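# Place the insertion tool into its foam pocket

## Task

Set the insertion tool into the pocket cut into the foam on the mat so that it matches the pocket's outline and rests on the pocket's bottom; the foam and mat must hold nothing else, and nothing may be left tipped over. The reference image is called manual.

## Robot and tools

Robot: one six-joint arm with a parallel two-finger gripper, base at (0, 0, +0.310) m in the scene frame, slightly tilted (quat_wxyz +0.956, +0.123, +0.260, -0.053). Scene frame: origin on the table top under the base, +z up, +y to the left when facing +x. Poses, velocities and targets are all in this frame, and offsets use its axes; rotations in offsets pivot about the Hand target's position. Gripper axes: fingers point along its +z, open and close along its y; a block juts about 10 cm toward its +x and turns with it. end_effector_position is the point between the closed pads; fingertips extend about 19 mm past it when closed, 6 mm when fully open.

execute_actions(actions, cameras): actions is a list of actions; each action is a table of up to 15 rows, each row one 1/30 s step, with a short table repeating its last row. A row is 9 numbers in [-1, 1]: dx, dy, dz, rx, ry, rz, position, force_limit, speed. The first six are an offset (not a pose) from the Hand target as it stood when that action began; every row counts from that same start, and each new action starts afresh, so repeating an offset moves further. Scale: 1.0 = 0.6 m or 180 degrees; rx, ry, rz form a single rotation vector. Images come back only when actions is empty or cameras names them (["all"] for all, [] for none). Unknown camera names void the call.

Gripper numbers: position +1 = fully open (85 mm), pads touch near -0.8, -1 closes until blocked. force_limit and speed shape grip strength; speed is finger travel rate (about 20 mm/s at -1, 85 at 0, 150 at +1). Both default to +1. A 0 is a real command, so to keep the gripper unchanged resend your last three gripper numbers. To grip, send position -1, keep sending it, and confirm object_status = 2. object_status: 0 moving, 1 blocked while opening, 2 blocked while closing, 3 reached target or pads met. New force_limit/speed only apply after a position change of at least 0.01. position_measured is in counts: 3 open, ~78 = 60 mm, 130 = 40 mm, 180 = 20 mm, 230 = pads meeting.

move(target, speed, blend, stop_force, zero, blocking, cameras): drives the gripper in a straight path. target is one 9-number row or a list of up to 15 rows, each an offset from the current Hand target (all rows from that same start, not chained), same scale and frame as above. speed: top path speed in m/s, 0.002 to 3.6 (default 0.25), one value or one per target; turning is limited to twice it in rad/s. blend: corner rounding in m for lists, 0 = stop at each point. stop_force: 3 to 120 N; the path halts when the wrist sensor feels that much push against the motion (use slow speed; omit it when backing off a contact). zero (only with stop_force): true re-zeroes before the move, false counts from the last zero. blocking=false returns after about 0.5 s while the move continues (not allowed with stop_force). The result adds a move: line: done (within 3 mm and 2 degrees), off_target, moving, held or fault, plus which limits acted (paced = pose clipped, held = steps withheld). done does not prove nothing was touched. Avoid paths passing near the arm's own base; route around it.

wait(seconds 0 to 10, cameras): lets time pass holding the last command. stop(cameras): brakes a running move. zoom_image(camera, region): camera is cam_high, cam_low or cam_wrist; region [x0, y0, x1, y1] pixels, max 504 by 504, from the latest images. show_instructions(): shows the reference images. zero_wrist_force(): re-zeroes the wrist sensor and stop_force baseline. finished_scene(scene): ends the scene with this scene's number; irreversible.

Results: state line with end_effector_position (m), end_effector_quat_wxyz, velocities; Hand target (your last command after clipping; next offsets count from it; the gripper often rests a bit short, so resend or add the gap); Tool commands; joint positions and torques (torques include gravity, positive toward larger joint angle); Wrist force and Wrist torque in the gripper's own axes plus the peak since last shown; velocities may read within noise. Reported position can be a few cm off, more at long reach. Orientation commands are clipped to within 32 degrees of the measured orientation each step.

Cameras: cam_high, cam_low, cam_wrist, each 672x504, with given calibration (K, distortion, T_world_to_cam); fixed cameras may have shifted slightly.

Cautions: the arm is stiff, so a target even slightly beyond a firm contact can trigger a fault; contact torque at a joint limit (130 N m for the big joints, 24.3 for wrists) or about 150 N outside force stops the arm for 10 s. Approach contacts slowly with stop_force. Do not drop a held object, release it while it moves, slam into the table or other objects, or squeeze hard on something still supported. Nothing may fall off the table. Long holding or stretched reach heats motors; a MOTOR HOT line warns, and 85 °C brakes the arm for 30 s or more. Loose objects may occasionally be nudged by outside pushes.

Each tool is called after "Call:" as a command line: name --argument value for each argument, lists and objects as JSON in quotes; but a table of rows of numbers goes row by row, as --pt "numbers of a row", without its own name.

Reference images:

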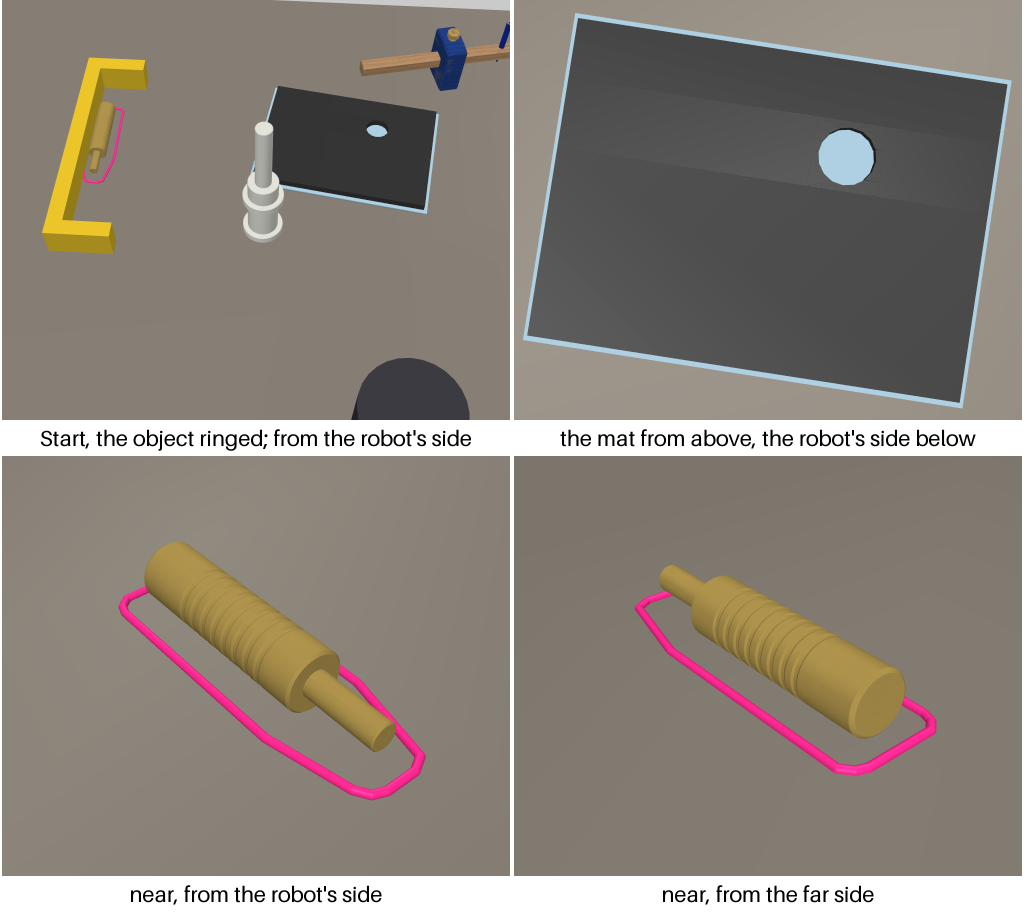

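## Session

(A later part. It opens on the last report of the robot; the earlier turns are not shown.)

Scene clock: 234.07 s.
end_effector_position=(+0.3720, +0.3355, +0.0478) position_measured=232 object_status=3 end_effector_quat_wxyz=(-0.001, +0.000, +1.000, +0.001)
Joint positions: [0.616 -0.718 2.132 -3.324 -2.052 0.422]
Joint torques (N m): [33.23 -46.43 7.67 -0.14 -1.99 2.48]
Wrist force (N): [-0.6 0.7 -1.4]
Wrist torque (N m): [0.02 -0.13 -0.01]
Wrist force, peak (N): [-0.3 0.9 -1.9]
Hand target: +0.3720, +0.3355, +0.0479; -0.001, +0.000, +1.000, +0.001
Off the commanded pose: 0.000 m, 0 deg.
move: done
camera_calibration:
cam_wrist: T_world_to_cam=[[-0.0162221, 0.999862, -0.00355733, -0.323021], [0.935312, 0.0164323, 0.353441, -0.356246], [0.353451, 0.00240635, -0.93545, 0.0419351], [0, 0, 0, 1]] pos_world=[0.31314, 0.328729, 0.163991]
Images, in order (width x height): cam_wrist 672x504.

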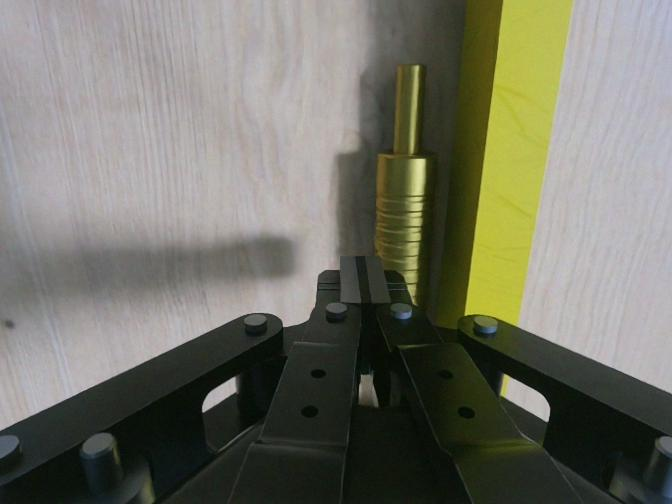

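Call:
move --pt "0 0.02 0.01 0 0 -0.25 -1 -1 0" --pt "0 0.0367 0.005 0 0 -0.5 -1 -1 0" --pt "0 0.0367 -0.0085 0 0 -0.5 -1 -1 0" --speed '[0.5, 0.5, 0.06]' --blend '[0.02, 0, 0]' --cameras '["cam_wrist"]'

Call:
move --target '[0, 0, -0.01, 0, 0, 0, -1, -1, 0]' --speed 0.003 --stop_force 3 --cameras '["cam_wrist"]'

Scene clock: 266.37 s.
end_effector_position=(+0.3720, +0.3576, +0.0429) position_measured=232 object_status=3 end_effector_quat_wxyz=(+0.000, +0.707, +0.707, +0.001)
Joint positions: [0.648 -0.686 2.081 -3.294 -2.063 2.024]
Joint torques (N m): [19.05 -22.93 -6.98 -4.78 2.34 -2.41]
Wrist force (N): [-0.4 0.9 -1.3]
Wrist torque (N m): [0.06 -0.17 0.16]
Wrist force, peak (N): [-0.3 0.9 -2.0]
Hand target: +0.3720, +0.3576, +0.0428; +0.000, +0.707, +0.707, +0.001
Off the commanded pose: 0.000 m, 0 deg.
move: done
camera_calibration:
cam_wrist: T_world_to_cam=[[0.999862, 0.0162221, -0.00355733, -0.371267], [0.0164323, -0.935312, 0.353441, 0.327198], [0.00240635, -0.353451, -0.93545, 0.295106], [0, 0, 0, 1]] pos_world=[0.365129, 0.41636, 0.159091]
Images, in order (width x height): cam_wrist 672x504.

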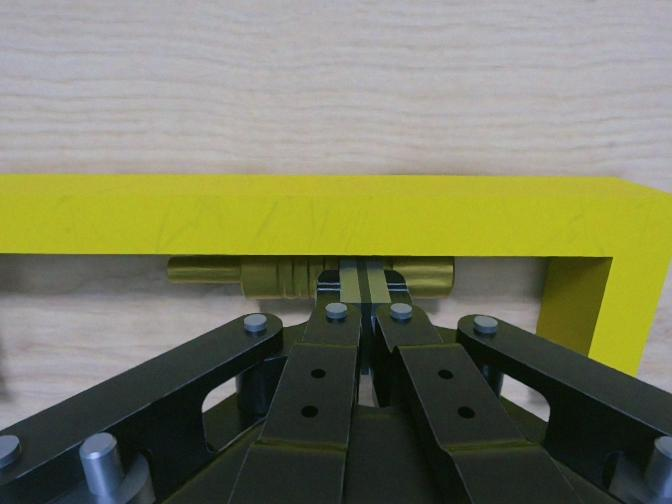

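Scene clock: 267.87 s.
end_effector_position=(+0.3720, +0.3576, +0.0403) position_measured=232 object_status=3 end_effector_quat_wxyz=(+0.000, +0.707, +0.707, +0.001)
Joint positions: [0.646 -0.679 2.078 -3.299 -2.062 2.022]
Joint torques (N m): [26.36 -45.46 6.14 0.07 0.13 0.76]
Wrist force (N): [-0.4 -2.2 -11.5]
Wrist torque (N m): [0.09 -0.18 0.16]
Wrist force, peak (N): [-0.6 -1.9 -14.0]
Hand target: +0.3720, +0.3576, +0.0403; +0.000, +0.707, +0.707, +0.001 (not the last commanded pose)
Off the commanded pose: 0.003 m, 0 deg.
move: contact
camera_calibration:
cam_wrist: T_world_to_cam=[[0.99986, 0.0163166, -0.00358992, -0.37131], [0.0165325, -0.935356, 0.353321, 0.328117], [0.00240714, -0.353331, -0.935495, 0.292631], [0, 0, 0, 1]] pos_world=[0.365129, 0.41636, 0.156491]
Images, in order (width x height): cam_wrist 672x504.

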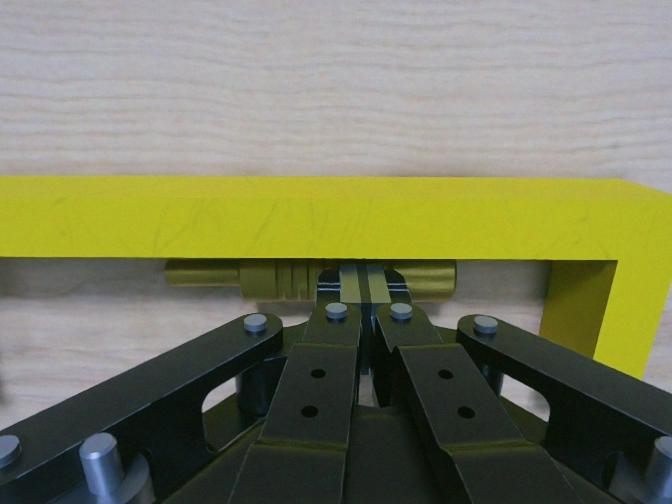

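Call:
move --target '[0, -0.0283, 0, 0, 0, 0, -1, -1, 0]' --speed 0.025 --cameras '["cam_wrist"]'

Scene clock: 272.50 s.
end_effector_position=(+0.3720, +0.3407, +0.0403) position_measured=232 object_status=3 end_effector_quat_wxyz=(+0.000, +0.707, +0.707, +0.001)
Joint positions: [0.618 -0.693 2.114 -3.335 -2.053 1.992]
Joint torques (N m): [17.83 -46.52 7.92 -4.73 2.47 -2.31]
Wrist force (N): [-0.4 1.5 -3.0]
Wrist torque (N m): [0.03 -0.17 0.17]
Wrist force, peak (N): [-0.5 -1.8 -10.4]
Hand target: +0.3720, +0.3406, +0.0403; +0.000, +0.707, +0.707, +0.001
Off the commanded pose: 0.000 m, 0 deg.
move: done
camera_calibration:
cam_wrist: T_world_to_cam=[[0.999862, 0.0162221, -0.00355733, -0.371002], [0.0164323, -0.935312, 0.353441, 0.31231], [0.00240635, -0.353451, -0.93545, 0.286701], [0, 0, 0, 1]] pos_world=[0.365129, 0.39946, 0.156491]
Images, in order (width x height): cam_wrist 672x504.

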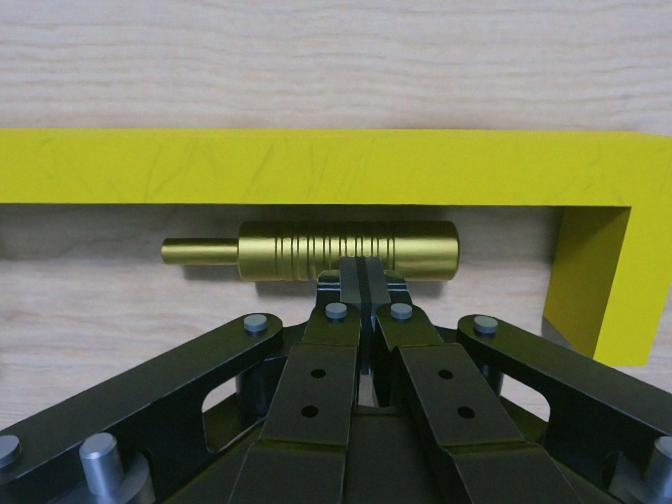

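Call:
move --pt "0 0 0.008 0 0 0 -1 -1 0" --pt "0 0.0265 0.008 0 0 0 -1 -1 0" --pt "0 0.0265 0.002 0 0 0 -1 -1 0" --speed '[0.06, 0.1, 0.06]' --blend '[0.002, 0.002, 0]'

Call:
move --target '[0, 0, -0.01, 0, 0, 0, -1, -1, 0]' --speed 0.003 --stop_force 3 --cameras '["cam_wrist"]'

Call:
move --target '[0, -0.0433, 0, 0, 0, 0, -1, -1, 0]' --speed 0.025 --cameras '["cam_wrist"]'

Scene clock: 282.87 s.
end_effector_position=(+0.3720, +0.3564, +0.0416) position_measured=232 object_status=3 end_effector_quat_wxyz=(+0.000, +0.707, +0.707, +0.001)
Joint positions: [0.645 -0.683 2.082 -3.299 -2.062 2.021]
Joint torques (N m): [33.5 -21.72 -6.75 0.18 -1.92 2.32]
Wrist force (N): [-0.5 0.8 -1.3]
Wrist torque (N m): [0.04 -0.15 -0.03]
Wrist force, peak (N): [-0.4 1.3 -3.2]
Hand target: +0.3720, +0.3565, +0.0415; +0.000, +0.707, +0.707, +0.001
Off the commanded pose: 0.000 m, 0 deg.
move: done; blend cut to 0.0018 m at target 2

Scene clock: 283.93 s.
end_effector_position=(+0.3720, +0.3565, +0.0403) position_measured=232 object_status=3 end_effector_quat_wxyz=(+0.000, +0.707, +0.707, +0.001)
Joint positions: [0.644 -0.68 2.08 -3.301 -2.061 2.02]
Joint torques (N m): [26.14 -45.92 5.36 0.28 -0.68 0.68]
Wrist force (N): [-0.6 -2.0 -11.4]
Wrist torque (N m): [0.10 -0.17 0.16]
Wrist force, peak (N): [-0.4 -1.9 -14.3]
Hand target: +0.3720, +0.3565, +0.0403; +0.000, +0.707, +0.707, +0.001 (not the last commanded pose)
Off the commanded pose: 0.005 m, 0 deg.
move: contact
camera_calibration:
cam_wrist: T_world_to_cam=[[0.99986, 0.0163166, -0.00358992, -0.371292], [0.0165325, -0.935356, 0.353321, 0.327088], [0.00240714, -0.353331, -0.935495, 0.292242], [0, 0, 0, 1]] pos_world=[0.365129, 0.41526, 0.156491]
Images, in order (width x height): cam_wrist 672x504.

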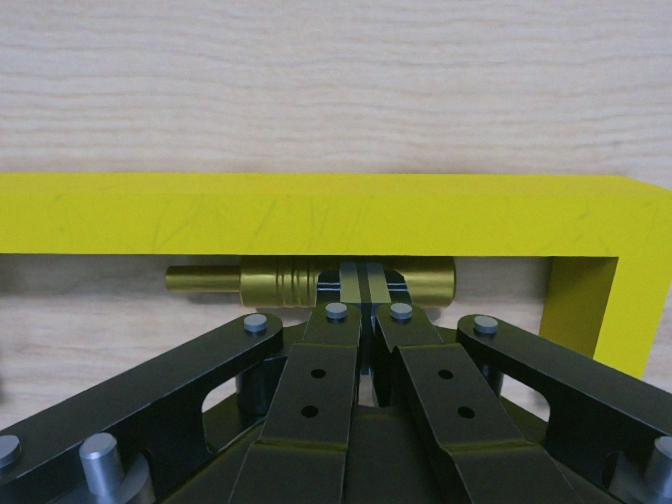

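Scene clock: 285.37 s.
end_effector_position=(+0.3720, +0.3306, +0.0403) position_measured=232 object_status=3 end_effector_quat_wxyz=(+0.000, +0.707, +0.707, +0.001)
Joint positions: [0.601 -0.701 2.135 -3.356 -2.047 1.974]
Joint torques (N m): [18.01 -47.05 8.19 -4.84 2.28 -2.43]
Wrist force (N): [-0.4 0.5 -1.4]
Wrist torque (N m): [0.00 -0.18 0.17]
Wrist force, peak (N): [-0.5 -1.9 -10.4]
Hand target: +0.3720, +0.3305, +0.0403; +0.000, +0.707, +0.707, +0.001
Off the commanded pose: 0.000 m, 0 deg.
move: done
camera_calibration:
cam_wrist: T_world_to_cam=[[0.999862, 0.0162221, -0.00355733, -0.37084], [0.0164323, -0.935312, 0.353441, 0.302957], [0.00240635, -0.353451, -0.93545, 0.283166], [0, 0, 0, 1]] pos_world=[0.365129, 0.38946, 0.156491]
Images, in order (width x height): cam_wrist 672x504.

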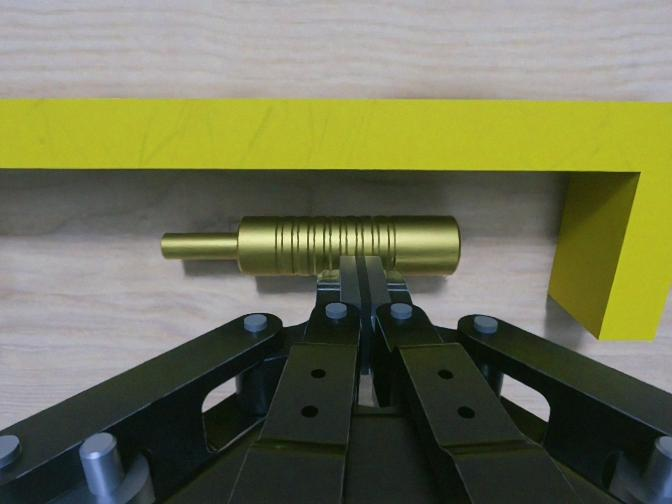

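Call:
move --pt "0 0 0.008 0 0 0 -1 -1 0" --pt "0 0.0325 0.008 0 0 0 -1 -1 0" --pt "0 0.0325 0.0015 0 0 0 -1 -1 0" --speed '[0.06, 0.1, 0.06]' --blend '[0.002, 0.002, 0]' --cameras '["cam_wrist"]'

Call:
move --target '[0, 0, -0.012, 0, 0, 0, -1, -1, 0]' --speed 0.003 --stop_force 3

Call:
move --target '[0, -0.035, 0, 0, 0, 0, -1, -1, 0]' --speed 0.025 --cameras '["cam_wrist"]'

Scene clock: 296.50 s.
end_effector_position=(+0.3720, +0.3499, +0.0413) position_measured=232 object_status=3 end_effector_quat_wxyz=(+0.000, +0.707, +0.707, +0.001)
Joint positions: [0.634 -0.688 2.096 -3.314 -2.058 2.009]
Joint torques (N m): [34.07 -22.22 -7.28 0.11 -1.95 2.43]
Wrist force (N): [-0.3 0.5 -1.3]
Wrist torque (N m): [-0.02 -0.19 -0.03]
Wrist force, peak (N): [-1.3 0.6 -1.7]
Hand target: +0.3720, +0.3500, +0.0412; +0.000, +0.707, +0.707, +0.001
Off the commanded pose: 0.000 m, 0 deg.
move: done; blend cut to 0.0019 m at target 2
camera_calibration:
cam_wrist: T_world_to_cam=[[0.999862, 0.0162221, -0.00355733, -0.37115], [0.0164323, -0.935312, 0.353441, 0.320655], [0.00240635, -0.353451, -0.93545, 0.290923], [0, 0, 0, 1]] pos_world=[0.365129, 0.40876, 0.157491]
Images, in order (width x height): cam_wrist 672x504.

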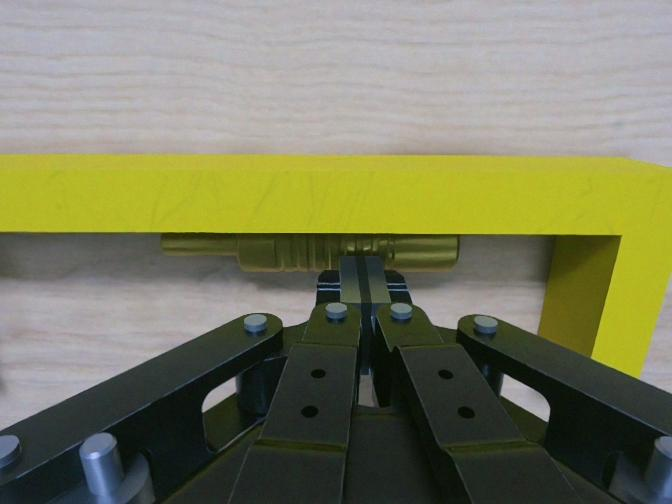

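Scene clock: 297.57 s.
end_effector_position=(+0.3720, +0.3500, +0.0399) position_measured=232 object_status=3 end_effector_quat_wxyz=(+0.000, +0.707, +0.707, +0.001)
Joint positions: [0.633 -0.685 2.094 -3.316 -2.058 2.008]
Joint torques (N m): [28.09 -45.25 5.66 0.47 0.33 0.77]
Wrist force (N): [-1.1 -1.2 -9.1]
Wrist torque (N m): [0.06 -0.14 0.14]
Wrist force, peak (N): [-1.4 -0.5 -10.8]
Hand target: +0.3720, +0.3500, +0.0400; +0.000, +0.707, +0.707, +0.001 (not the last commanded pose)
Off the commanded pose: 0.006 m, 0 deg.
move: contact

Scene clock: 298.80 s.
end_effector_position=(+0.3720, +0.3291, +0.0400) position_measured=232 object_status=3 end_effector_quat_wxyz=(+0.000, +0.707, +0.707, +0.001)
Joint positions: [0.598 -0.701 2.138 -3.36 -2.046 1.971]
Joint torques (N m): [18.84 -46.97 8.22 -4.94 2.4 -2.36]
Wrist force (N): [-0.5 0.8 -1.4]
Wrist torque (N m): [0.04 -0.16 0.17]
Wrist force, peak (N): [-1.2 -1.0 -8.6]
Hand target: +0.3720, +0.3290, +0.0400; +0.000, +0.707, +0.707, +0.001
Off the commanded pose: 0.000 m, 0 deg.
move: done
camera_calibration:
cam_wrist: T_world_to_cam=[[0.999862, 0.0162221, -0.00355733, -0.370817], [0.0164323, -0.935312, 0.353441, 0.30166], [0.00240635, -0.353451, -0.93545, 0.282355], [0, 0, 0, 1]] pos_world=[0.365129, 0.38796, 0.156191]
Images, in order (width x height): cam_wrist 672x504.

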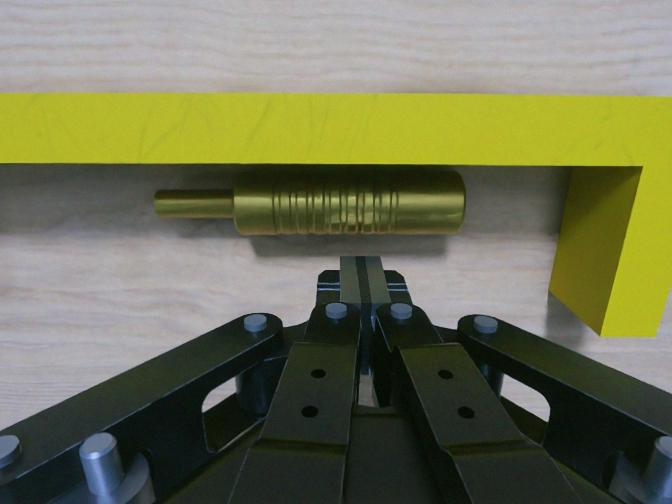

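Call:
move --pt "0 0 0.0133 0 0 0 -1 -1 0" --pt "0 0.0483 0.0133 0 0 0 -1 -1 0" --pt "0 0.0483 0.0025 0 0 0 -1 -1 0" --speed '[0.06, 0.1, 0.06]' --blend '[0.002, 0.002, 0]'

Call:
move --target '[0, 0, -0.012, 0, 0, 0, -1, -1, 0]' --speed 0.003 --stop_force 3

Call:
move --target '[0, -0.0225, 0, 0, 0, 0, -1, -1, 0]' --speed 0.02 --cameras '["cam_wrist"]'

Call:
move --pt "0 0 0.01 0 0 0 -1 -1 0" --pt "0 0.02 0.01 0 0 0 -1 -1 0" --pt "0 0.02 0.0017 0 0 0 -1 -1 0" --speed '[0.03, 0.1, 0.06]' --blend '[0.001, 0.002, 0]'

Call:
move --target '[0, 0, -0.012, 0, 0, 0, -1, -1, 0]' --speed 0.003 --stop_force 3 --cameras '["cam_wrist"]'

Call:
move --target '[0, -0.0333, 0, 0, 0, 0, -1, -1, 0]' --speed 0.02 --cameras '["cam_wrist"]'

Scene clock: 318.93 s.
end_effector_position=(+0.3720, +0.3579, +0.0416) position_measured=232 object_status=3 end_effector_quat_wxyz=(+0.000, +0.707, +0.707, +0.001)
Joint positions: [0.647 -0.682 2.079 -3.296 -2.062 2.024]
Joint torques (N m): [33.32 -21.6 -6.78 0.21 -2.03 2.46]
Wrist force (N): [-0.3 0.6 -1.2]
Wrist torque (N m): [0.00 -0.19 -0.02]
Wrist force, peak (N): [-1.1 1.1 -2.1]
Hand target: +0.3720, +0.3580, +0.0415; +0.000, +0.707, +0.707, +0.001
Off the commanded pose: 0.000 m, 0 deg.
move: done

Scene clock: 320.00 s.
end_effector_position=(+0.3720, +0.3580, +0.0403) position_measured=232 object_status=3 end_effector_quat_wxyz=(+0.000, +0.707, +0.707, +0.001)
Joint positions: [0.646 -0.679 2.077 -3.298 -2.062 2.022]
Joint torques (N m): [27.01 -45.35 6.12 0.22 -1.42 1.34]
Wrist force (N): [-0.3 -2.1 -12.1]
Wrist torque (N m): [0.10 -0.22 0.16]
Wrist force, peak (N): [-0.4 -1.5 -14.3]
Hand target: +0.3720, +0.3580, +0.0403; +0.000, +0.707, +0.707, +0.001 (not the last commanded pose)
Off the commanded pose: 0.006 m, 0 deg.
move: contact

Scene clock: 321.03 s.
end_effector_position=(+0.3720, +0.3446, +0.0403) position_measured=232 object_status=3 end_effector_quat_wxyz=(+0.000, +0.707, +0.707, +0.001)
Joint positions: [0.625 -0.69 2.106 -3.327 -2.055 1.999]
Joint torques (N m): [18.34 -46.19 6.29 -4.19 2.43 -2.51]
Wrist force (N): [-0.5 1.4 -2.8]
Wrist torque (N m): [0.01 -0.14 0.16]
Wrist force, peak (N): [-0.4 -1.7 -10.8]
Hand target: +0.3720, +0.3445, +0.0403; +0.000, +0.707, +0.707, +0.001
Off the commanded pose: 0.000 m, 0 deg.
move: done
camera_calibration:
cam_wrist: T_world_to_cam=[[0.999862, 0.0162561, -0.00346495, -0.371094], [0.0164313, -0.935279, 0.353531, 0.315931], [0.00250634, -0.353539, -0.935417, 0.288073], [0, 0, 0, 1]] pos_world=[0.365129, 0.403361, 0.156491]
Images, in order (width x height): cam_wrist 672x504.

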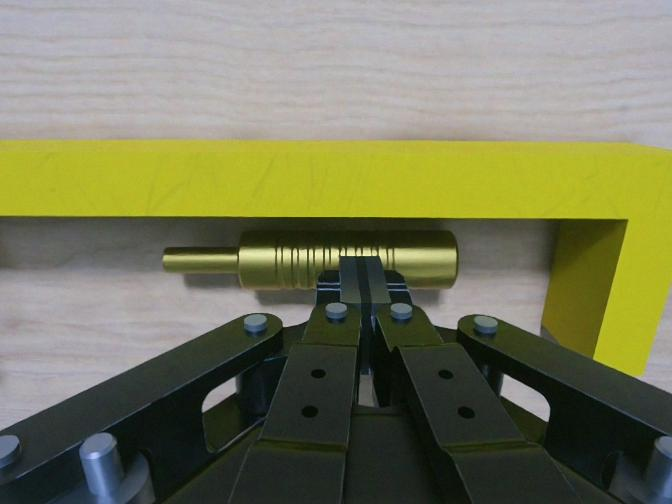

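Scene clock: 321.93 s.
end_effector_position=(+0.3720, +0.3564, +0.0414) position_measured=232 object_status=3 end_effector_quat_wxyz=(+0.000, +0.707, +0.707, +0.001)
Joint positions: [0.645 -0.683 2.082 -3.299 -2.062 2.021]
Joint torques (N m): [33.58 -21.96 -7.13 0.06 -1.93 2.29]
Wrist force (N): [-0.5 0.7 -1.3]
Wrist torque (N m): [0.02 -0.16 -0.02]
Wrist force, peak (N): [-0.3 1.5 -3.0]
Hand target: +0.3720, +0.3565, +0.0413; +0.000, +0.707, +0.707, +0.001
Off the commanded pose: 0.000 m, 0 deg.
move: done

Scene clock: 322.93 s.
end_effector_position=(+0.3720, +0.3565, +0.0403) position_measured=232 object_status=3 end_effector_quat_wxyz=(+0.000, +0.707, +0.707, +0.001)
Joint positions: [0.644 -0.68 2.08 -3.301 -2.061 2.02]
Joint torques (N m): [26.93 -45.21 4.77 0.29 -1.52 0.95]
Wrist force (N): [-0.4 -2.3 -12.7]
Wrist torque (N m): [0.08 -0.21 0.17]
Wrist force, peak (N): [-0.5 -1.6 -14.9]
Hand target: +0.3720, +0.3565, +0.0403; +0.000, +0.707, +0.707, +0.001 (not the last commanded pose)
Off the commanded pose: 0.006 m, 0 deg.
move: contact
camera_calibration:
cam_wrist: T_world_to_cam=[[0.99986, 0.0163499, -0.00349956, -0.37132], [0.0165312, -0.935277, 0.35353, 0.327023], [0.00250714, -0.353538, -0.935417, 0.29228], [0, 0, 0, 1]] pos_world=[0.365129, 0.415261, 0.156491]
Images, in order (width x height): cam_wrist 672x504.

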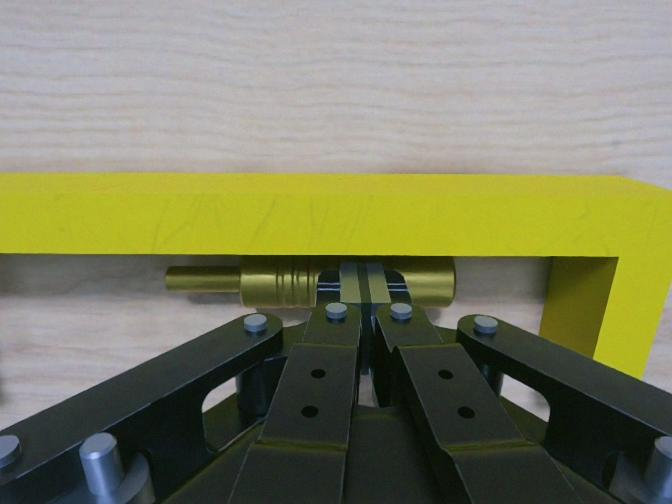

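Scene clock: 324.30 s.
end_effector_position=(+0.3720, +0.3366, +0.0403) position_measured=232 object_status=3 end_effector_quat_wxyz=(+0.000, +0.707, +0.707, +0.001)
Joint positions: [0.611 -0.696 2.123 -3.344 -2.051 1.985]
Joint torques (N m): [17.65 -45.86 6.83 -4.34 2.51 -2.35]
Wrist force (N): [-0.3 1.6 -3.6]
Wrist torque (N m): [0.02 -0.16 0.17]
Wrist force, peak (N): [-0.4 -1.9 -11.3]
Hand target: +0.3720, +0.3365, +0.0403; +0.000, +0.707, +0.707, +0.001
Off the commanded pose: 0.000 m, 0 deg.
move: done
camera_calibration:
cam_wrist: T_world_to_cam=[[0.99986, 0.01635, -0.00350125, -0.370996], [0.0165317, -0.935244, 0.353618, 0.308478], [0.00250714, -0.353626, -0.935383, 0.285309], [0, 0, 0, 1]] pos_world=[0.365129, 0.395461, 0.156491]
Images, in order (width x height): cam_wrist 672x504.

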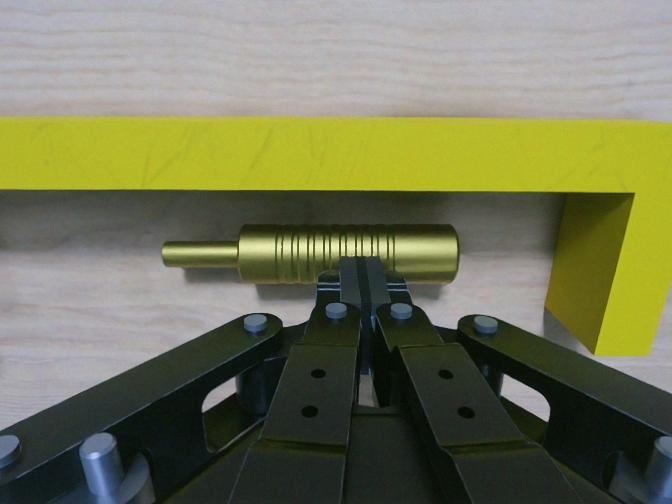

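Call:
move --pt "0 0 0.01 0 0 0 -1 -1 0" --pt "0 0.0258 0.01 0 0 0 -1 -1 0" --pt "0 0.0258 0.0017 0 0 0 -1 -1 0" --speed '[0.03, 0.1, 0.06]' --blend '[0.001, 0.002, 0]'

Call:
move --target '[0, 0, -0.012, 0, 0, 0, -1, -1, 0]' --speed 0.003 --stop_force 3 --cameras '["cam_wrist"]'

Call:
move --target '[0, -0.0433, 0, 0, 0, 0, -1, -1, 0]' --speed 0.02 --cameras '["cam_wrist"]'

Scene clock: 329.57 s.
end_effector_position=(+0.3720, +0.3519, +0.0414) position_measured=232 object_status=3 end_effector_quat_wxyz=(+0.000, +0.707, +0.707, +0.001)
Joint positions: [0.638 -0.687 2.092 -3.309 -2.059 2.013]
Joint torques (N m): [33.98 -22.51 -7.52 -0.07 -1.72 2.53]
Wrist force (N): [-0.3 0.7 -1.4]
Wrist torque (N m): [0.03 -0.18 -0.02]
Wrist force, peak (N): [-0.4 1.9 -3.7]
Hand target: +0.3720, +0.3520, +0.0413; +0.000, +0.707, +0.707, +0.001
Off the commanded pose: 0.000 m, 0 deg.
move: done

Scene clock: 330.57 s.
end_effector_position=(+0.3720, +0.3520, +0.0402) position_measured=232 object_status=3 end_effector_quat_wxyz=(+0.000, +0.707, +0.707, +0.001)
Joint positions: [0.637 -0.684 2.09 -3.311 -2.059 2.012]
Joint torques (N m): [26.47 -44.98 5.41 0.56 -1.25 1.14]
Wrist force (N): [-0.5 -1.5 -12.7]
Wrist torque (N m): [0.11 -0.18 0.16]
Wrist force, peak (N): [-0.5 -1.3 -14.7]
Hand target: +0.3720, +0.3520, +0.0403; +0.000, +0.707, +0.707, +0.001 (not the last commanded pose)
Off the commanded pose: 0.006 m, 0 deg.
move: contact
camera_calibration:
cam_wrist: T_world_to_cam=[[0.99986, 0.0163845, -0.00340575, -0.371276], [0.0165304, -0.935277, 0.353532, 0.32285], [0.00260713, -0.353538, -0.935416, 0.290559], [0, 0, 0, 1]] pos_world=[0.365129, 0.410761, 0.156391]
Images, in order (width x height): cam_wrist 672x504.

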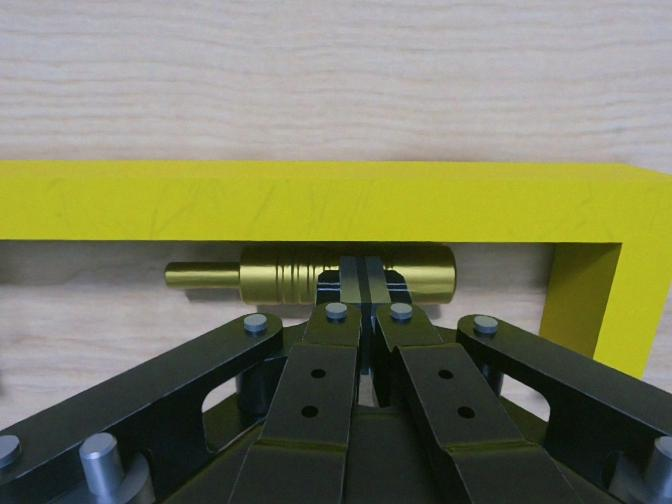

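Scene clock: 332.23 s.
end_effector_position=(+0.3720, +0.3261, +0.0403) position_measured=232 object_status=3 end_effector_quat_wxyz=(+0.000, +0.707, +0.707, +0.001)
Joint positions: [0.593 -0.704 2.145 -3.366 -2.044 1.966]
Joint torques (N m): [17.29 -46.38 7.3 -4.68 2.44 -2.41]
Wrist force (N): [-0.3 0.9 -1.5]
Wrist torque (N m): [0.06 -0.17 0.17]
Wrist force, peak (N): [-0.2 -1.8 -11.9]
Hand target: +0.3720, +0.3260, +0.0403; +0.000, +0.707, +0.707, +0.001
Off the commanded pose: 0.000 m, 0 deg.
move: done
camera_calibration:
cam_wrist: T_world_to_cam=[[0.99986, 0.0163845, -0.003408, -0.370852], [0.0165309, -0.935231, 0.353652, 0.298648], [0.00260715, -0.353658, -0.935371, 0.28157], [0, 0, 0, 1]] pos_world=[0.365129, 0.384961, 0.156492]
Images, in order (width x height): cam_wrist 672x504.

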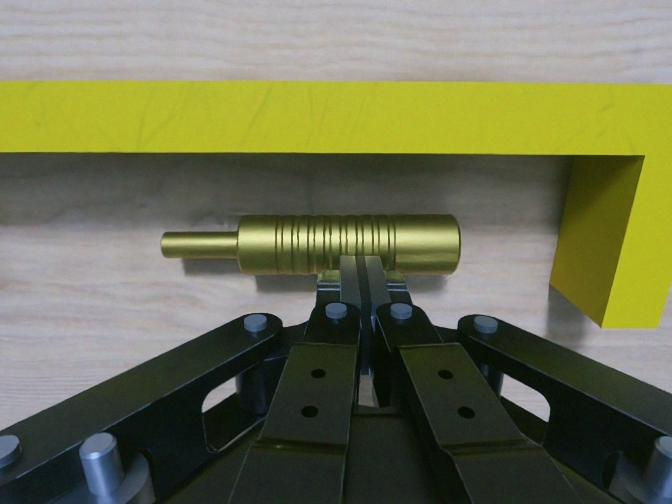

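Call:
move --pt "0 0 0.01 0 0 0 -1 -1 0" --pt "0 0.035 0.01 0 0 0 -1 -1 0" --pt "0 0.035 0.0017 0 0 0 -1 -1 0" --speed '[0.05, 0.1, 0.06]' --blend '[0.001, 0.002, 0]'

Call:
move --target '[0, 0, -0.012, 0, 0, 0, -1, -1, 0]' --speed 0.003 --stop_force 3 --cameras '["cam_wrist"]'

Call:
move --target '[0, -0.0333, 0, 0, 0, 0, -1, -1, 0]' --speed 0.02 --cameras '["cam_wrist"]'

Scene clock: 338.83 s.
end_effector_position=(+0.3720, +0.3469, +0.0414) position_measured=232 object_status=3 end_effector_quat_wxyz=(+0.000, +0.707, +0.707, +0.001)
Joint positions: [0.629 -0.691 2.102 -3.32 -2.057 2.004]
Joint torques (N m): [32.81 -22.12 -6.72 0.05 -1.93 2.3]
Wrist force (N): [-0.4 0.7 -1.3]
Wrist torque (N m): [0.03 -0.17 -0.02]
Wrist force, peak (N): [-1.1 0.9 -2.2]
Hand target: +0.3720, +0.3470, +0.0413; +0.000, +0.707, +0.707, +0.001
Off the commanded pose: 0.000 m, 0 deg.
move: done

Scene clock: 339.83 s.
end_effector_position=(+0.3720, +0.3470, +0.0403) position_measured=232 object_status=3 end_effector_quat_wxyz=(+0.000, +0.707, +0.707, +0.001)
Joint positions: [0.629 -0.688 2.101 -3.322 -2.057 2.003]
Joint torques (N m): [27.36 -45.52 6.82 0.09 -0.93 1.12]
Wrist force (N): [-0.5 -1.8 -11.5]
Wrist torque (N m): [0.07 -0.21 0.17]
Wrist force, peak (N): [-0.6 -1.1 -13.9]
Hand target: +0.3720, +0.3470, +0.0403; +0.000, +0.707, +0.707, +0.001 (not the last commanded pose)
Off the commanded pose: 0.006 m, 0 deg.
move: contact
camera_calibration:
cam_wrist: T_world_to_cam=[[0.99986, 0.0163846, -0.00340745, -0.371195], [0.0165309, -0.935243, 0.353619, 0.318204], [0.00260713, -0.353626, -0.935383, 0.288951], [0, 0, 0, 1]] pos_world=[0.365129, 0.405861, 0.156492]
Images, in order (width x height): cam_wrist 672x504.

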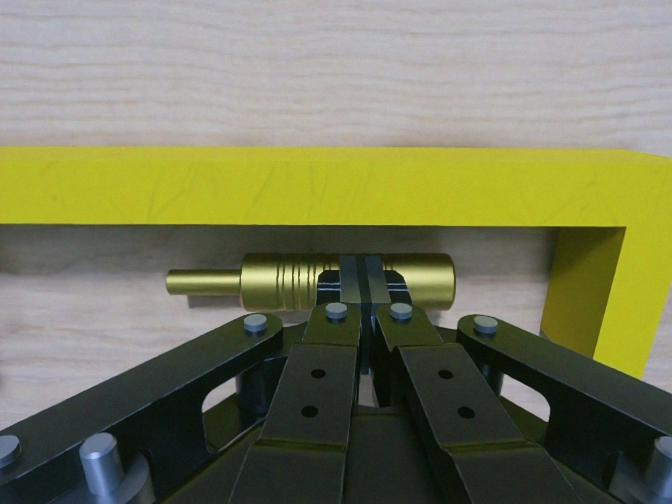

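Scene clock: 341.20 s.
end_effector_position=(+0.3720, +0.3271, +0.0403) position_measured=232 object_status=3 end_effector_quat_wxyz=(+0.000, +0.707, +0.707, +0.001) end_effector_velocity=(+0.000, -0.001, +0.000) end_effector_angular_velocity=(+0.001, -0.001, -0.001)
Joint positions: [0.595 -0.704 2.142 -3.364 -2.045 1.968]
Joint velocities: [-0.002 0 0.003 -0.005 0.001 -0.002]
Joint torques (N m): [17.64 -45.99 9.53 -4.37 2.64 -2.22]
Wrist force (N): [-0.1 1.6 -2.7]
Wrist torque (N m): [0.06 -0.21 0.18]
Wrist force, peak (N): [-0.3 -1.4 -10.4]
Hand target: +0.3720, +0.3270, +0.0403; +0.000, +0.707, +0.707, +0.001
Off the commanded pose: 0.000 m, 0 deg.
move: done
camera_calibration:
cam_wrist: T_world_to_cam=[[0.99986, 0.016384, -0.00340945, -0.370868], [0.0165306, -0.935198, 0.353739, 0.299557], [0.00260714, -0.353746, -0.935338, 0.281953], [0, 0, 0, 1]] pos_world=[0.365129, 0.385961, 0.156492]
Images, in order (width x height): cam_wrist 672x504.

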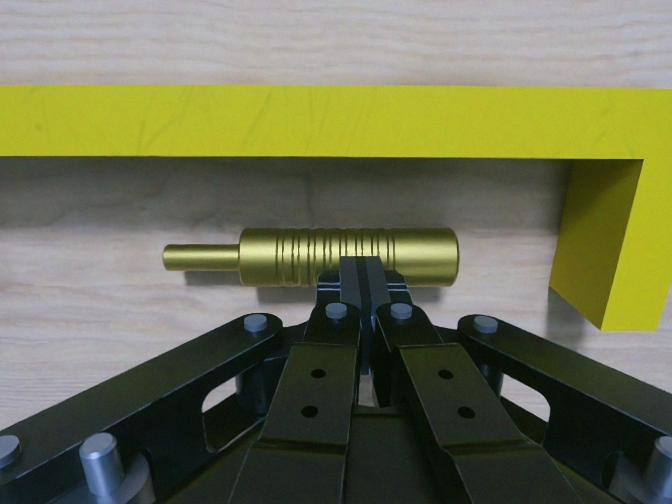

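Call:
move --pt "0 0 0.01 0 0 0 -1 -1 0" --pt "0 0.025 0.01 0 0 0 -1 -1 0" --pt "0 0.025 0.0017 0 0 0 -1 -1 0" --speed '[0.03, 0.1, 0.06]' --blend '[0.001, 0.002, 0]'

Call:
move --target '[0, 0, -0.012, 0, 0, 0, -1, -1, 0]' --speed 0.003 --stop_force 3

Call:
move --target '[0, -0.035, 0, 0, 0, 0, -1, -1, 0]' --speed 0.02 --cameras '["cam_wrist"]'

Call:
move --pt "0 0 0.03 0 0 0 0.216 -1 0" --pt "-0.0383 0 0.06 -0.0654 -0.0654 0.4969 0.216 -1 0" --speed '[0.1, 0.6]' --blend '[0.005, 0]' --cameras '["cam_wrist"]'

Scene clock: 373.43 s.
end_effector_position=(+0.3720, +0.3419, +0.0414) position_measured=232 object_status=3 end_effector_quat_wxyz=(+0.000, +0.707, +0.707, +0.001)
Joint positions: [0.621 -0.695 2.113 -3.33 -2.054 1.996]
Joint torques (N m): [33.41 -21.06 -6.32 0.03 -1.95 2.32]
Wrist force (N): [-0.6 0.9 -1.6]
Wrist torque (N m): [0.06 -0.13 -0.02]
Wrist force, peak (N): [-0.5 1.7 -3.0]
Hand target: +0.3720, +0.3420, +0.0414; +0.000, +0.707, +0.707, +0.001
Off the commanded pose: 0.000 m, 0 deg.
move: done

Scene clock: 374.43 s.
end_effector_position=(+0.3720, +0.3420, +0.0403) position_measured=232 object_status=3 end_effector_quat_wxyz=(+0.000, +0.707, +0.707, +0.001)
Joint positions: [0.62 -0.692 2.111 -3.332 -2.054 1.994]
Joint torques (N m): [25.9 -44.67 6.34 0.24 -1.05 1.11]
Wrist force (N): [-0.1 -1.5 -12.2]
Wrist torque (N m): [0.10 -0.27 0.18]
Wrist force, peak (N): [-0.1 -1.1 -14.6]
Hand target: +0.3720, +0.3420, +0.0403; +0.000, +0.707, +0.707, +0.001 (not the last commanded pose)
Off the commanded pose: 0.006 m, 0 deg.
move: contact

Scene clock: 375.83 s.
end_effector_position=(+0.3720, +0.3211, +0.0403) position_measured=232 object_status=3 end_effector_quat_wxyz=(+0.000, +0.707, +0.707, +0.001)
Joint positions: [0.584 -0.708 2.155 -3.377 -2.042 1.956]
Joint torques (N m): [18.73 -45.03 8.85 -4.25 2.46 -2.4]
Wrist force (N): [-0.6 1.9 -3.8]
Wrist torque (N m): [0.05 -0.14 0.18]
Wrist force, peak (N): [0.0 -1.6 -11.5]
Hand target: +0.3720, +0.3210, +0.0403; +0.000, +0.707, +0.707, +0.001
Off the commanded pose: 0.000 m, 0 deg.
move: done
camera_calibration:
cam_wrist: T_world_to_cam=[[0.99986, 0.016418, -0.00331711, -0.370797], [0.0165296, -0.935164, 0.353829, 0.29392], [0.00270713, -0.353834, -0.935304, 0.279822], [0, 0, 0, 1]] pos_world=[0.365129, 0.379961, 0.156492]
Images, in order (width x height): cam_wrist 672x504.

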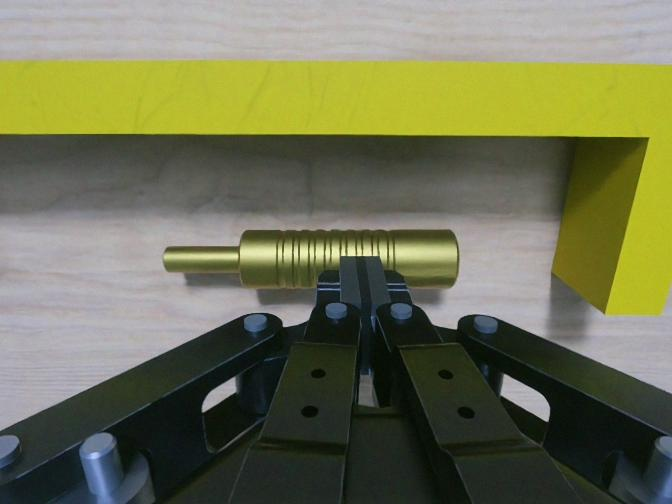

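Scene clock: 378.27 s.
end_effector_position=(+0.3490, +0.3210, +0.0763) position_measured=102 object_status=3 end_effector_quat_wxyz=(+0.129, +0.000, +0.992, +0.001)
Joint positions: [0.692 -0.595 2.252 -3.81 -2.185 0.352]
Joint torques (N m): [16.45 -19.34 10.41 -4.94 2.29 -2.48]
Wrist force (N): [-1.0 1.0 -1.7]
Wrist torque (N m): [0.08 -0.12 0.24]
Wrist force, peak (N): [-0.3 1.5 -3.4]
Hand target: +0.3490, +0.3210, +0.0763; +0.129, +0.000, +0.992, +0.001
Off the commanded pose: 0.000 m, 0 deg.
move: done
camera_calibration:
cam_wrist: T_world_to_cam=[[-0.0148048, 0.999862, -0.0075556, -0.308897], [0.811858, 0.0164313, 0.583623, -0.319055], [0.583667, 0.00250634, -0.811989, -0.0130355], [0, 0, 0, 1]] pos_world=[0.262062, 0.314129, 0.173289]
Images, in order (width x height): cam_wrist 672x504.

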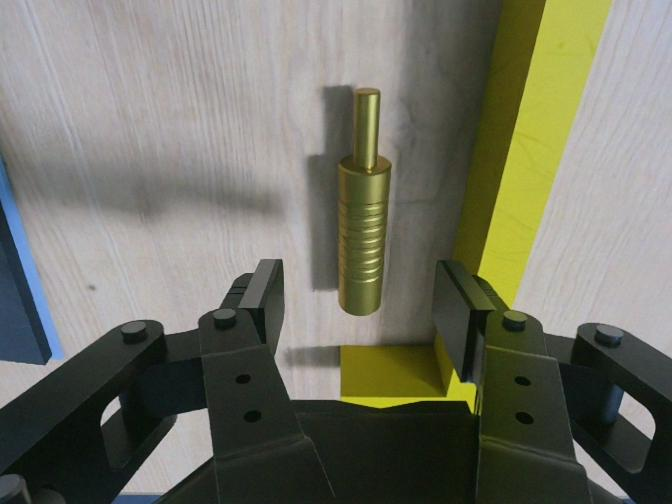

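Call:
move --target '[0, 0, -0.0905, 0, 0, 0, 0.216, -1, 0]' --speed 0.08

Call:
move --target '[0, 0, 0, 0, 0, 0, -1, -0.7, -1]' --speed 0.08 --cameras '["cam_wrist"]'

Scene clock: 393.27 s.
end_effector_position=(+0.3482, +0.3206, +0.0587) position_measured=102 object_status=3 end_effector_quat_wxyz=(+0.128, -0.001, +0.992, +0.000)
Joint positions: [0.671 -0.55 2.228 -3.841 -2.173 0.332]
Joint torques (N m): [24.75 -31.35 3.58 -2.8 0.09 -0.2]
Wrist force (N): [-0.7 0.9 -1.4]
Wrist torque (N m): [0.06 -0.16 0.05]
Wrist force, peak (N): [-0.8 1.3 -2.9]
Hand target: +0.3482, +0.3206, +0.0587; +0.128, -0.001, +0.992, +0.000 (not the last commanded pose)
Tool commands: gripper/position=+0.215686 gripper/force_limit=-1.0 gripper/speed=+0.003922
Off the commanded pose: 0.037 m, 0 deg.
FORCE FAULT: contact force on the arm reached its limit, and the arm stopped for 10 seconds. The contact can be on any part of the arm, not only on its tool. That time counts as 20 of the actions that you can send in this scene. The arm's remaining commands of this call were not run. The arm's target is now where it stood when the stop ended, not its last command. The arm accepts commands again.
move: fault

not run: an earlier result of this reply reported a stop or a fault. Calls in your next reply go to the robot.

Call:
wait --seconds 0.05 --cameras '["all"]'

Scene clock: 396.40 s.
end_effector_position=(+0.3482, +0.3206, +0.0587) position_measured=102 object_status=3 end_effector_quat_wxyz=(+0.128, -0.001, +0.992, +0.000)
Joint positions: [0.671 -0.55 2.228 -3.841 -2.173 0.332]
Joint torques (N m): [24.88 -32.35 4.24 -2.68 -0.12 0.03]
Wrist force (N): [-1.0 0.6 -1.4]
Wrist torque (N m): [0.01 -0.13 0.04]
Wrist force, peak (N): [-0.8 1.0 -1.8]
Hand target: +0.3482, +0.3206, +0.0587; +0.128, -0.001, +0.992, +0.000 (not the last commanded pose)
Tool commands: gripper/position=+0.215686 gripper/force_limit=-1.0 gripper/speed=+0.003922
Off the commanded pose: 0.037 m, 0 deg.
wait: 0.07 s; at rest from the start
camera_calibration:
cam_wrist: T_world_to_cam=[[-0.0151838, 0.999849, -0.00839935, -0.308503], [0.812855, 0.017235, 0.582211, -0.308784], [0.582268, 0.00201272, -0.812994, -0.0261976], [0, 0, 0, 1]] pos_world=[0.261566, 0.313831, 0.155887]

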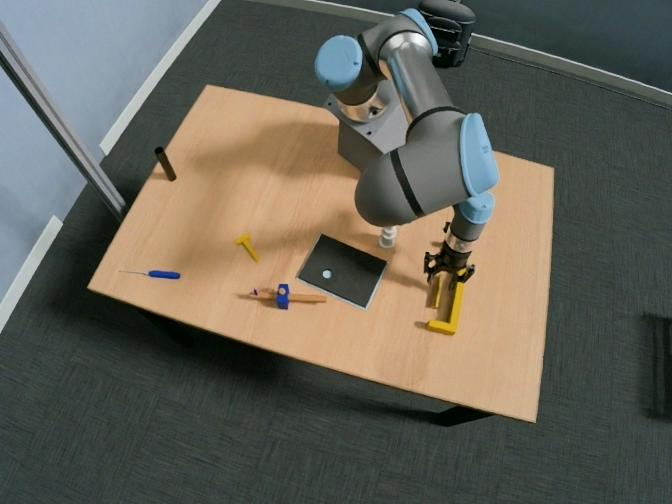

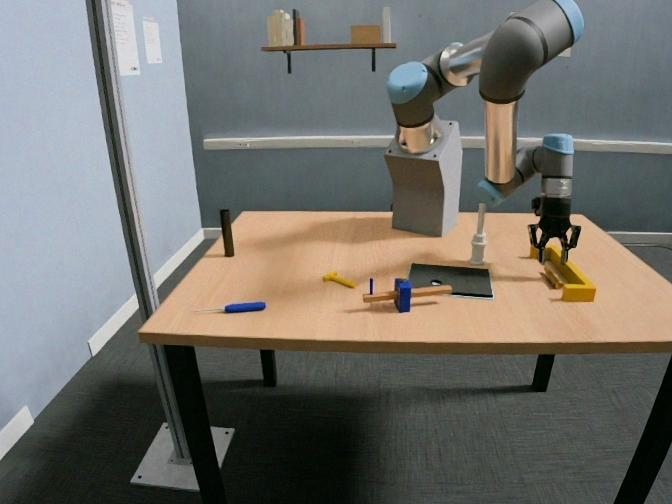

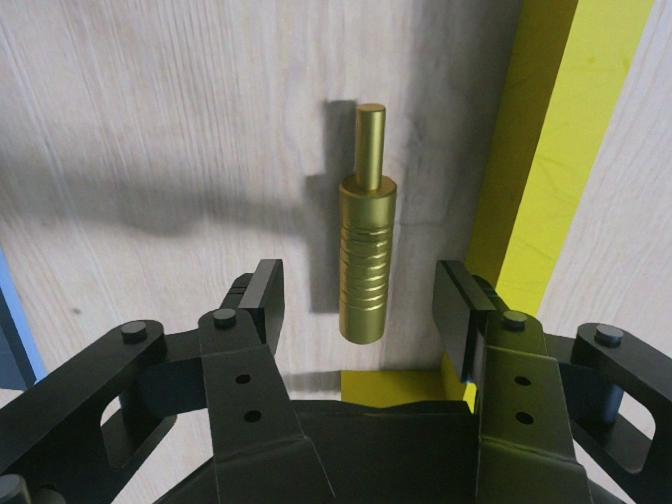

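Call:
move --pt "0 0 0.04 0 0 0 0.216 -1 0" --pt "-0.0103 0 0.03 0 0.0833 0 0.216 -1 0" --speed '[0.1, 0.2]' --blend '[0.005, 0]' --cameras '["all"]'

Scene clock: 444.97 s.
end_effector_position=(+0.3421, +0.3206, +0.0767) position_measured=102 object_status=3 end_effector_quat_wxyz=(-0.002, -0.001, +1.000, +0.000)
Joint positions: [0.644 -0.775 2.241 -3.36 -2.061 0.452]
Joint torques (N m): [16.05 -45.61 -6.86 0.38 2.36 2.34]
Wrist force (N): [-0.5 0.9 -1.4]
Wrist torque (N m): [0.04 -0.15 -0.02]
Wrist force, peak (N): [-0.5 1.5 -2.1]
Hand target: +0.3421, +0.3206, +0.0767; -0.002, -0.001, +1.000, +0.000
Off the commanded pose: 0.000 m, 0 deg.
move: done
camera_calibration:
cam_wrist: T_world_to_cam=[[-0.0168392, 0.999849, -0.00418729, -0.308203], [0.93576, 0.0172349, 0.352215, -0.338616], [0.352234, 0.00201272, -0.93591, 0.080151], [0, 0, 0, 1]] pos_world=[0.283442, 0.313831, 0.192989]

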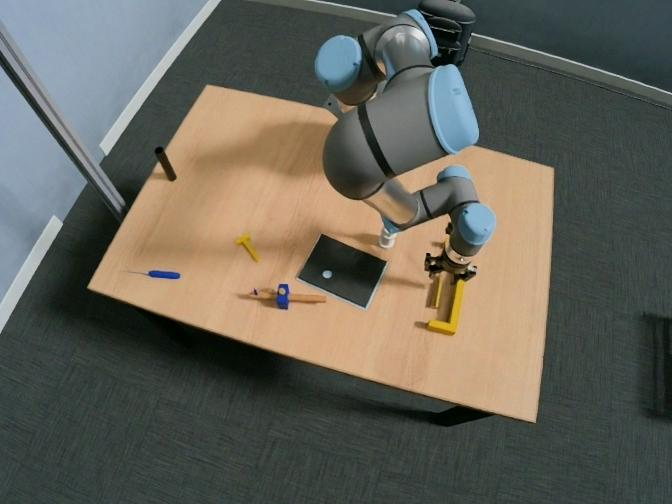

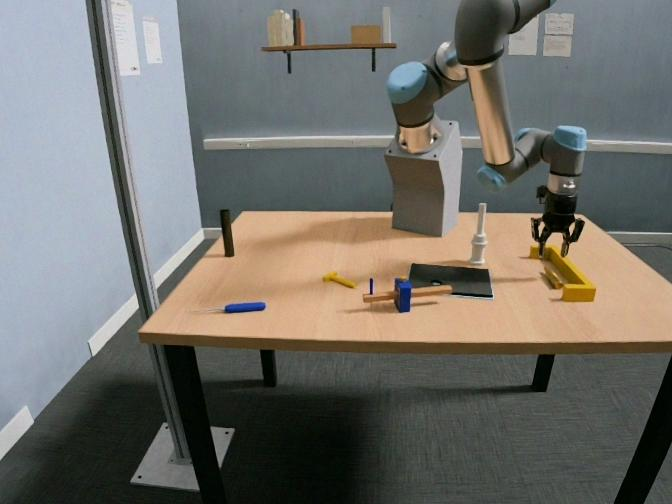

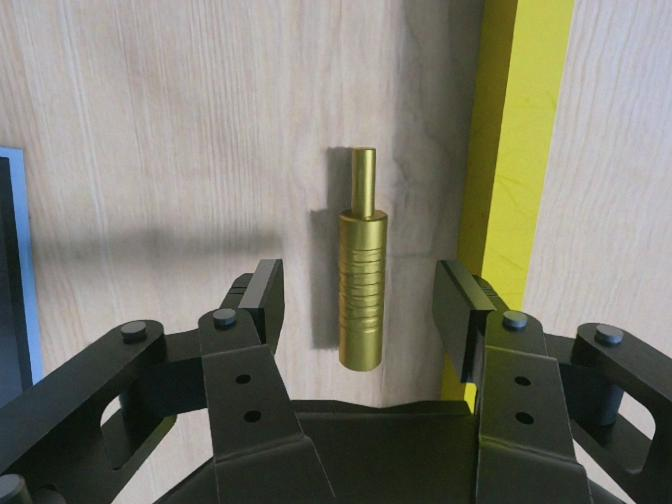

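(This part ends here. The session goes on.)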